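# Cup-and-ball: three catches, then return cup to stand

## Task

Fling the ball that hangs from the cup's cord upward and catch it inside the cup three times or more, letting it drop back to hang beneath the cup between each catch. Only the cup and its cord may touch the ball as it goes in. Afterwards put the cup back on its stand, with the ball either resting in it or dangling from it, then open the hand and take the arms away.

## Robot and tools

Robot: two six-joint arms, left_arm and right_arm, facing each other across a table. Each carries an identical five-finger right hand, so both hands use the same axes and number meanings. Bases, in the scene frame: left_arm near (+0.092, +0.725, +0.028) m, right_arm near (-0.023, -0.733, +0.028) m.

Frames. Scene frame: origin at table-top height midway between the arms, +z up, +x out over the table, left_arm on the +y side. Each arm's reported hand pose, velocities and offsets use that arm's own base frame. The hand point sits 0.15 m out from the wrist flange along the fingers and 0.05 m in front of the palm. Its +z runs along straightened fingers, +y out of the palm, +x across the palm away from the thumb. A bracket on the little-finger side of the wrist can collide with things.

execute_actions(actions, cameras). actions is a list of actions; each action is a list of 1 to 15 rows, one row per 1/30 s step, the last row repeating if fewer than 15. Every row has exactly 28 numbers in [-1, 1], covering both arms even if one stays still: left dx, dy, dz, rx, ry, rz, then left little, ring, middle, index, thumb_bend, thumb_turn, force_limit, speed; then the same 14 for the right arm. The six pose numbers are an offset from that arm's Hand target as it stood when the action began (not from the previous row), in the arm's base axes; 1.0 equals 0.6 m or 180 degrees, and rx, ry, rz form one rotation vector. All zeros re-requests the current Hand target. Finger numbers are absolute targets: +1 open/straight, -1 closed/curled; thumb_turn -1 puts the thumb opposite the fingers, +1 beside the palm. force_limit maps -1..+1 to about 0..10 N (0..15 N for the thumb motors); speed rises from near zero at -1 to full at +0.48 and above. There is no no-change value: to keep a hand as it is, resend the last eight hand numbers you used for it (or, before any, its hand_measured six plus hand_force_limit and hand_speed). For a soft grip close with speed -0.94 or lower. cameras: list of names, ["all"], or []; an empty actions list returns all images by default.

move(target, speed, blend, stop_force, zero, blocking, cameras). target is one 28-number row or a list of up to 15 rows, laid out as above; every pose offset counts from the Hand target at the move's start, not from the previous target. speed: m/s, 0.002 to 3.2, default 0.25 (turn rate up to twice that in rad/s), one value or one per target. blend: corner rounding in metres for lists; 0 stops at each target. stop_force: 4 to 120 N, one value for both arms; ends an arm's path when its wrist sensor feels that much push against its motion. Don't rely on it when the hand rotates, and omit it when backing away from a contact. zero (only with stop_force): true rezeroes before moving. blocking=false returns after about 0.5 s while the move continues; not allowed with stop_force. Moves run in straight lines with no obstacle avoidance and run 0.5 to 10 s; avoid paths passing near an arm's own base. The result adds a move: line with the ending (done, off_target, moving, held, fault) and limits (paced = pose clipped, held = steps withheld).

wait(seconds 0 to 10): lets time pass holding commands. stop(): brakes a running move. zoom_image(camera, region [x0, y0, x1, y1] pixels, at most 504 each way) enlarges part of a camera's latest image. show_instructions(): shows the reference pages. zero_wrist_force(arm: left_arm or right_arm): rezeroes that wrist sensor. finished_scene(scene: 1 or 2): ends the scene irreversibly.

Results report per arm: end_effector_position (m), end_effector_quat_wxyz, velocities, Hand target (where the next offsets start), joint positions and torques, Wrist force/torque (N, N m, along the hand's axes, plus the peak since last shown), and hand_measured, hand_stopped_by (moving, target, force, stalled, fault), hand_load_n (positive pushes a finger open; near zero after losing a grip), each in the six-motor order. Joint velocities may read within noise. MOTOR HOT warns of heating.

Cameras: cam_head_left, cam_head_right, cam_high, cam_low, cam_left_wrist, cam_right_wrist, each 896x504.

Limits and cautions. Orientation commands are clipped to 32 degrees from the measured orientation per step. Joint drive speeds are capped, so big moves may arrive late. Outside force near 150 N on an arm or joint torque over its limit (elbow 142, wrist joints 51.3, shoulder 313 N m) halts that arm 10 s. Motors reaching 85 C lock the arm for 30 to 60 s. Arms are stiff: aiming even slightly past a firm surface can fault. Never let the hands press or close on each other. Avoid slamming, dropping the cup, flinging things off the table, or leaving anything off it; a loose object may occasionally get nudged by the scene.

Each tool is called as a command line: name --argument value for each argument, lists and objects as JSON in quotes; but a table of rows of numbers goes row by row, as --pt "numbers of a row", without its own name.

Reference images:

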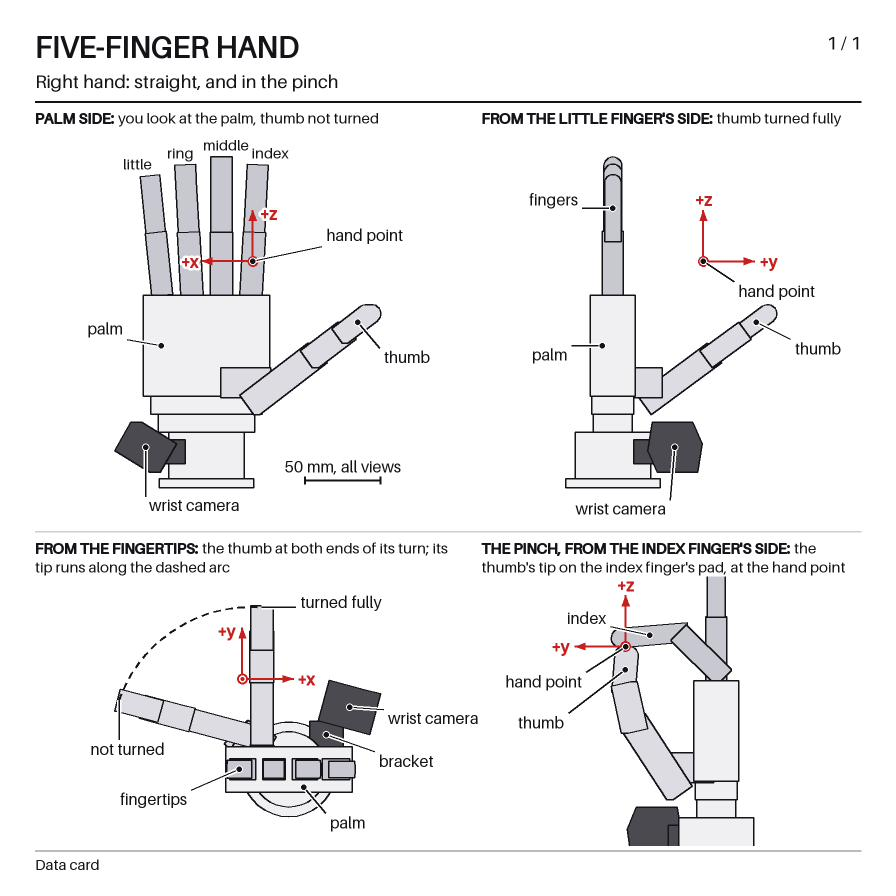

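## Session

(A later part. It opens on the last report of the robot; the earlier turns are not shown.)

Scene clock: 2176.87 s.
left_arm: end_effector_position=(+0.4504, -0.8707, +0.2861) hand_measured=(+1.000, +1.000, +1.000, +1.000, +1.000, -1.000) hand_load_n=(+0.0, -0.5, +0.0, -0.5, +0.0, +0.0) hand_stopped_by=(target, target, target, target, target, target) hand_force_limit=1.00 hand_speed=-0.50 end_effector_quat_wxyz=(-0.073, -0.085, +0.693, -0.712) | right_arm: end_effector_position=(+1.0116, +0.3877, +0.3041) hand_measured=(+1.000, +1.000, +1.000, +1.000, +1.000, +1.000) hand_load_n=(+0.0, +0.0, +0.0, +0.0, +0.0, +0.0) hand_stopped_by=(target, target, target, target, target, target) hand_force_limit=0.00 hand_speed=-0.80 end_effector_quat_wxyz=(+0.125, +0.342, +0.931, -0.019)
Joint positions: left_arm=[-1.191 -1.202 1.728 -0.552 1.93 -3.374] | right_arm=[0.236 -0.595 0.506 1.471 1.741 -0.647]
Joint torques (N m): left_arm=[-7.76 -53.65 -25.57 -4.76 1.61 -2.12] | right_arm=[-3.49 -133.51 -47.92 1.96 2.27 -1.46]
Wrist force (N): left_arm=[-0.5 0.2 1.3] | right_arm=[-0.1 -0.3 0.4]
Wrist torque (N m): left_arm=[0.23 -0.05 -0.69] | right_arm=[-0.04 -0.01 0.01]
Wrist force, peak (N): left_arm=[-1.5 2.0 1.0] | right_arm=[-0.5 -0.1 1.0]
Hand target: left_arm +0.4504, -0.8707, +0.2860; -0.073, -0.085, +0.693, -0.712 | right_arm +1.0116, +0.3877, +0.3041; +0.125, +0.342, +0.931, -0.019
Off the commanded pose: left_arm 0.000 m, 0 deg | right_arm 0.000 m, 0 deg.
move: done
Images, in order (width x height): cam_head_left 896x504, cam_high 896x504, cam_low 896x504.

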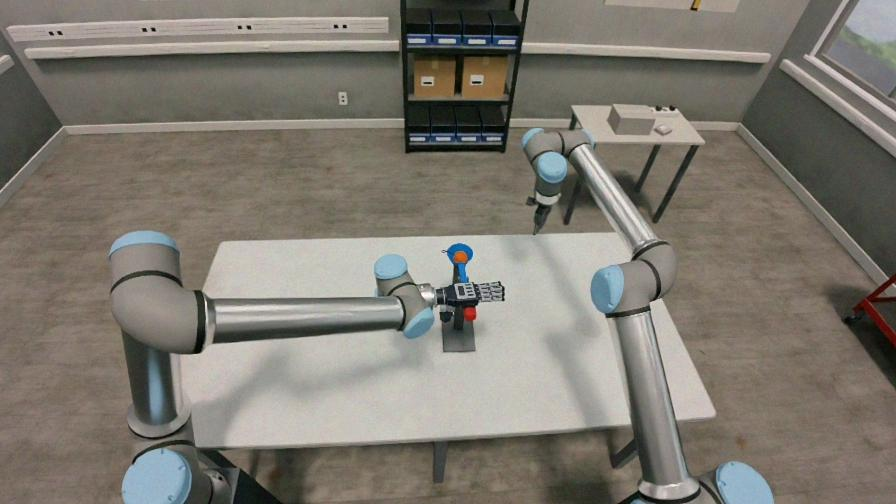

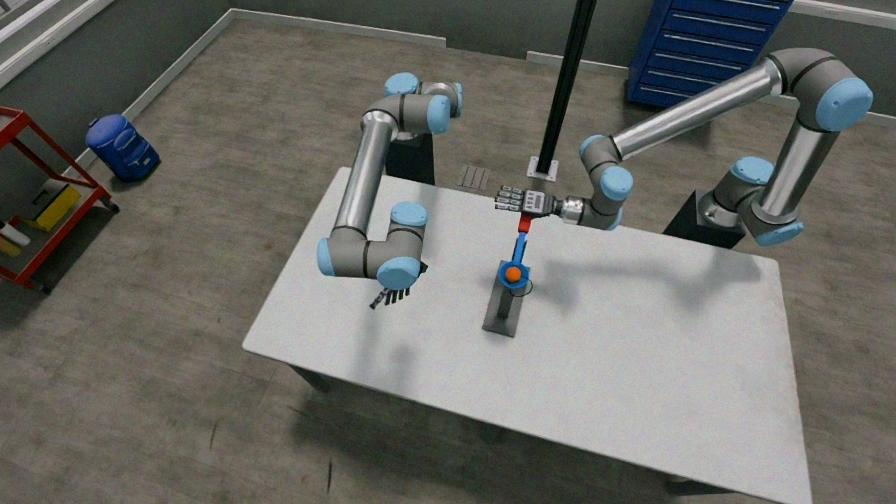

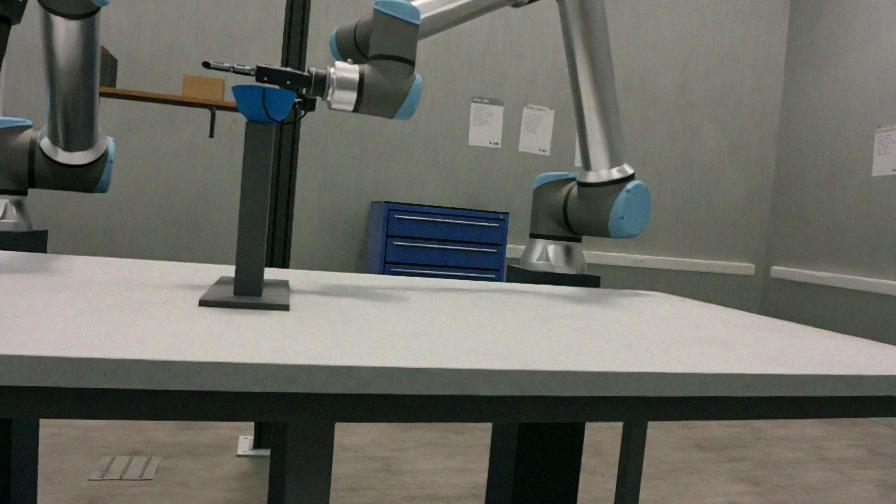

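move --pt "0 0 0.007 0 0 0 1 1 1 1 1.0 -1 1 -0.5 0 0 0 0 0 0 1 1 1 1 1 1 0 -0.8" --pt "0 0.4167 0.02 0 0 0 1 1 1 1 1.0 -1 1 -0.5 0 0 0 0 0 0 1 1 1 1 1 1 0 -0.8" --speed '[0.01, 0.1]' --cameras '["cam_low", "cam_head_left", "cam_high"]'

zoom_image --camera "cam_head_left" --region '[410, 220, 510, 340]'

zoom_image --camera "cam_low" --region '[200, 40, 320, 150]'

zoom_image --camera "cam_high" --region '[480, 180, 560, 310]'

Scene clock: 2199.73 s.
left_arm: end_effector_position=(+0.4504, -0.6208, +0.2980) hand_measured=(+1.000, +1.000, +1.000, +1.000, +1.000, -1.000) hand_load_n=(+0.0, +0.0, -0.5, +0.0, -0.5, +0.0) hand_stopped_by=(target, target, target, target, target, target) hand_force_limit=1.00 hand_speed=-0.50 end_effector_quat_wxyz=(-0.073, -0.085, +0.693, -0.712) | right_arm: end_effector_position=(+1.0116, +0.3877, +0.3041) hand_measured=(+1.000, +1.000, +1.000, +1.000, +1.000, +1.000) hand_load_n=(+0.0, +0.0, +0.0, +0.0, +0.0, +0.0) hand_stopped_by=(target, target, target, target, target, target) hand_force_limit=0.00 hand_speed=-0.80 end_effector_quat_wxyz=(+0.125, +0.342, +0.931, -0.019)
Joint positions: left_arm=[-1.008 -1.495 2.079 -0.611 2.113 -3.38] | right_arm=[0.236 -0.595 0.506 1.471 1.741 -0.647]
Joint torques (N m): left_arm=[12.75 -47.26 -22.45 -4.4 2.88 -3.76] | right_arm=[-3.21 -133.01 -48.11 1.93 2.24 -1.57]
Wrist force (N): left_arm=[-0.7 0.8 1.8] | right_arm=[-0.1 0.1 0.6]
Wrist torque (N m): left_arm=[0.32 -0.19 -0.35] | right_arm=[0.00 -0.01 0.02]
Wrist force, peak (N): left_arm=[-0.5 0.1 2.2] | right_arm=[-0.5 -0.1 0.7]
Hand target: left_arm +0.4504, -0.6206, +0.2980; -0.073, -0.085, +0.693, -0.712 | right_arm +1.0116, +0.3877, +0.3041; +0.125, +0.342, +0.931, -0.019
Off the commanded pose: left_arm 0.000 m, 0 deg | right_arm 0.000 m, 0 deg.
move: done
Images, in order (width x height): cam_head_left 896x504, cam_high 896x504, cam_low 896x504.

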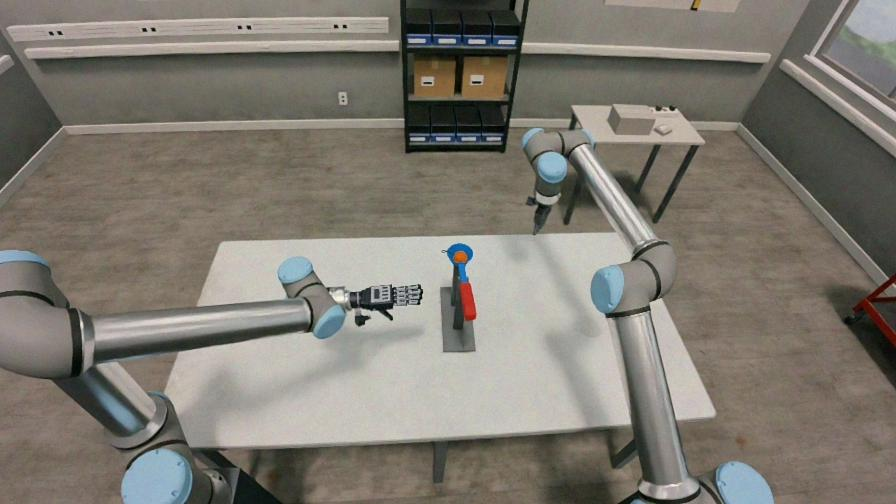

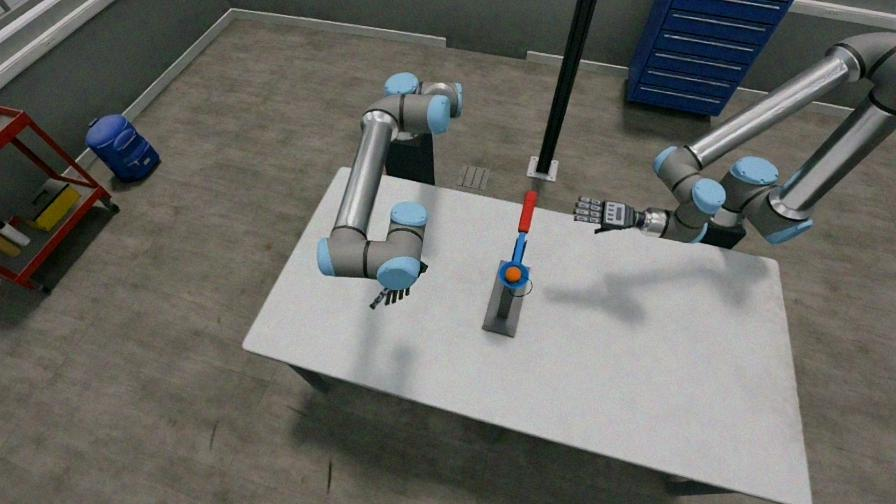

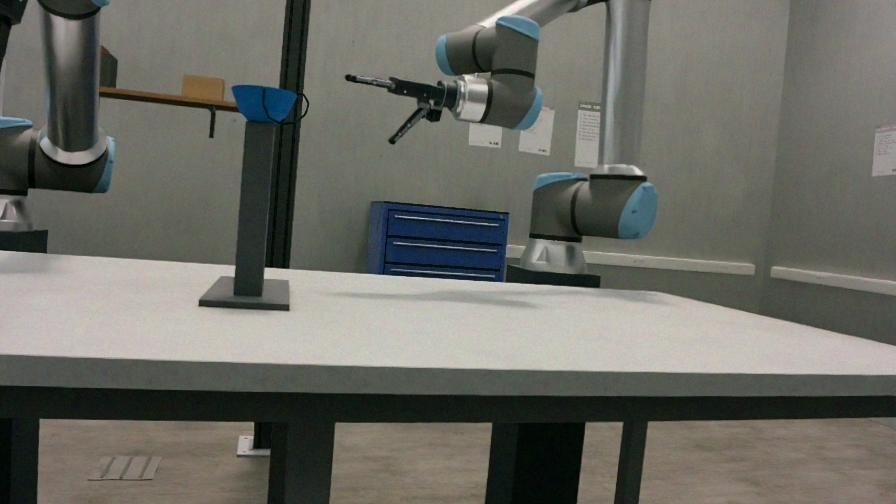

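Scaled by 4.200.

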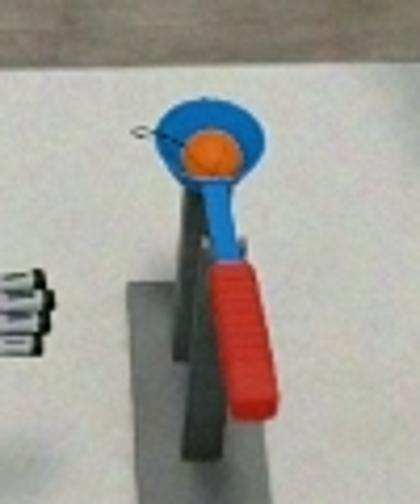

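Scaled by 4.200.

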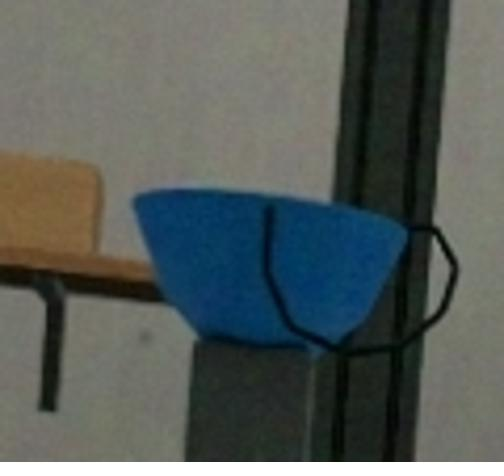

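Scaled by 3.877.

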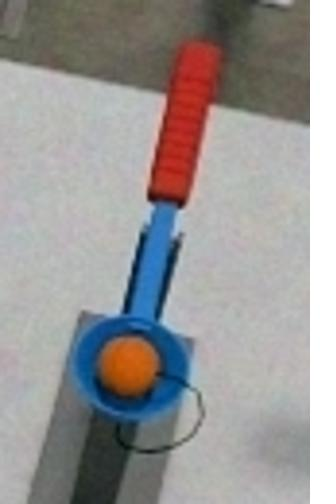

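move --target '[-0.05,0.25,0.1,0,0,0,1,1,1,1,1.0,-1,1,-0.5,0,0,0,0,0,0,1,1,1,1,1,1,0,-0.8]' --speed 0.2 --cameras '["cam_low", "cam_head_right", "cam_high"]'

zoom_image --camera "cam_head_right" --region '[400, 220, 500, 340]'

zoom_image --camera "cam_low" --region '[200, 40, 320, 150]'

Scene clock: 2228.67 s.
left_arm: end_effector_position=(+0.4204, -0.4707, +0.3580) hand_measured=(+1.000, +1.000, +1.000, +1.000, +1.000, -1.000) hand_load_n=(+0.0, +0.0, +0.0, +0.0, +0.0, +0.0) hand_stopped_by=(target, target, target, target, target, target) hand_force_limit=1.00 hand_speed=-0.50 end_effector_quat_wxyz=(-0.073, -0.085, +0.693, -0.712) | right_arm: end_effector_position=(+1.0116, +0.3877, +0.3041) hand_measured=(+1.000, +1.000, +1.000, +1.000, +1.000, +1.000) hand_load_n=(+0.0, +0.0, +0.0, +0.0, +0.0, +0.0) hand_stopped_by=(target, target, target, target, target, target) hand_force_limit=0.00 hand_speed=-0.80 end_effector_quat_wxyz=(+0.125, +0.342, +0.931, -0.019)
Joint positions: left_arm=[-0.871 -1.748 2.194 -0.477 2.25 -3.385] | right_arm=[0.236 -0.595 0.506 1.471 1.741 -0.647]
Joint torques (N m): left_arm=[14.04 -26.02 -26.99 0.82 2.46 -3.76] | right_arm=[-3.42 -133.19 -48.01 2.04 2.63 -1.54]
Wrist force (N): left_arm=[-0.1 0.3 1.6] | right_arm=[-0.1 0.0 0.5]
Wrist torque (N m): left_arm=[0.25 -0.16 -0.46] | right_arm=[0.01 -0.01 0.03]
Wrist force, peak (N): left_arm=[-0.5 0.9 2.8] | right_arm=[-0.5 -0.3 0.7]
Hand target: left_arm +0.4204, -0.4706, +0.3580; -0.073, -0.085, +0.693, -0.712 | right_arm +1.0116, +0.3877, +0.3041; +0.125, +0.342, +0.931, -0.019
Off the commanded pose: left_arm 0.000 m, 0 deg | right_arm 0.000 m, 0 deg.
move: done
Images, in order (width x height): cam_head_right 896x504, cam_high 896x504, cam_low 896x504.

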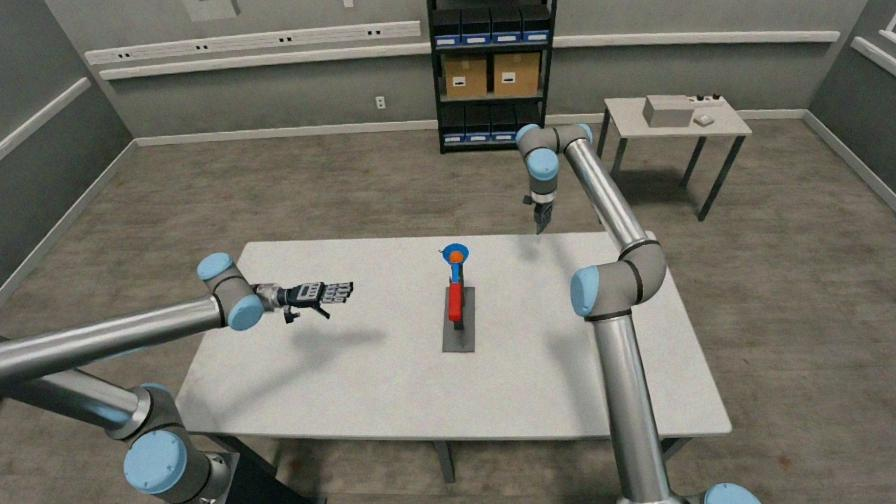

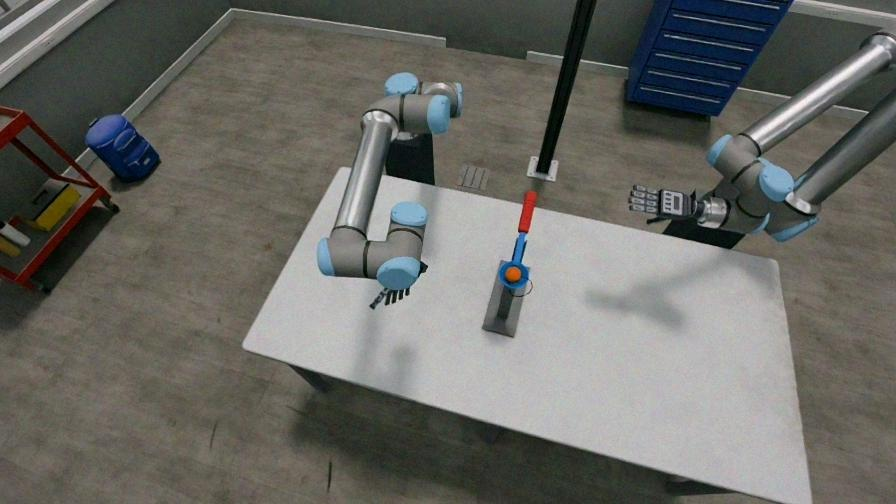

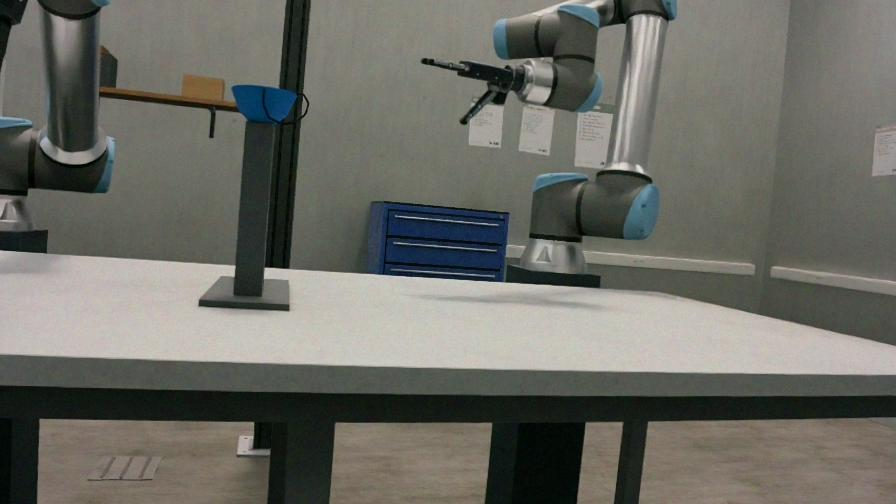

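Scaled by 4.200.

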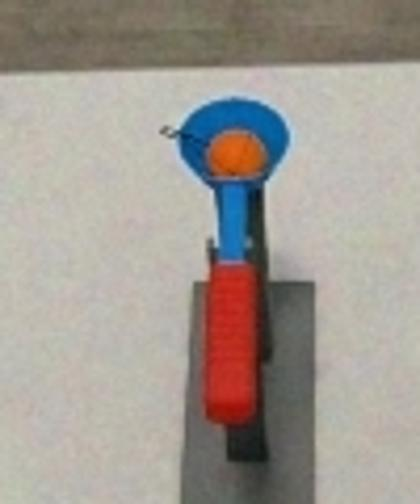

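Scaled by 4.200.

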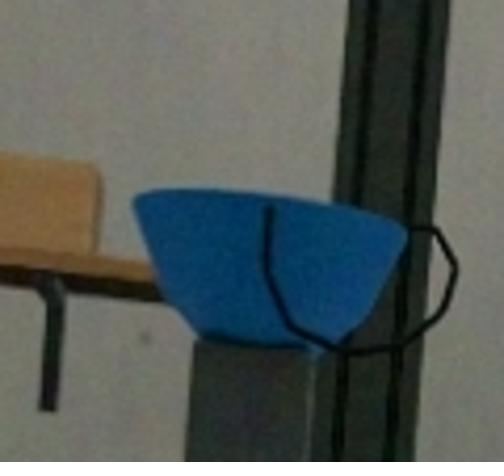

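finished_scene --scene 2

The scene is finished: the task was done.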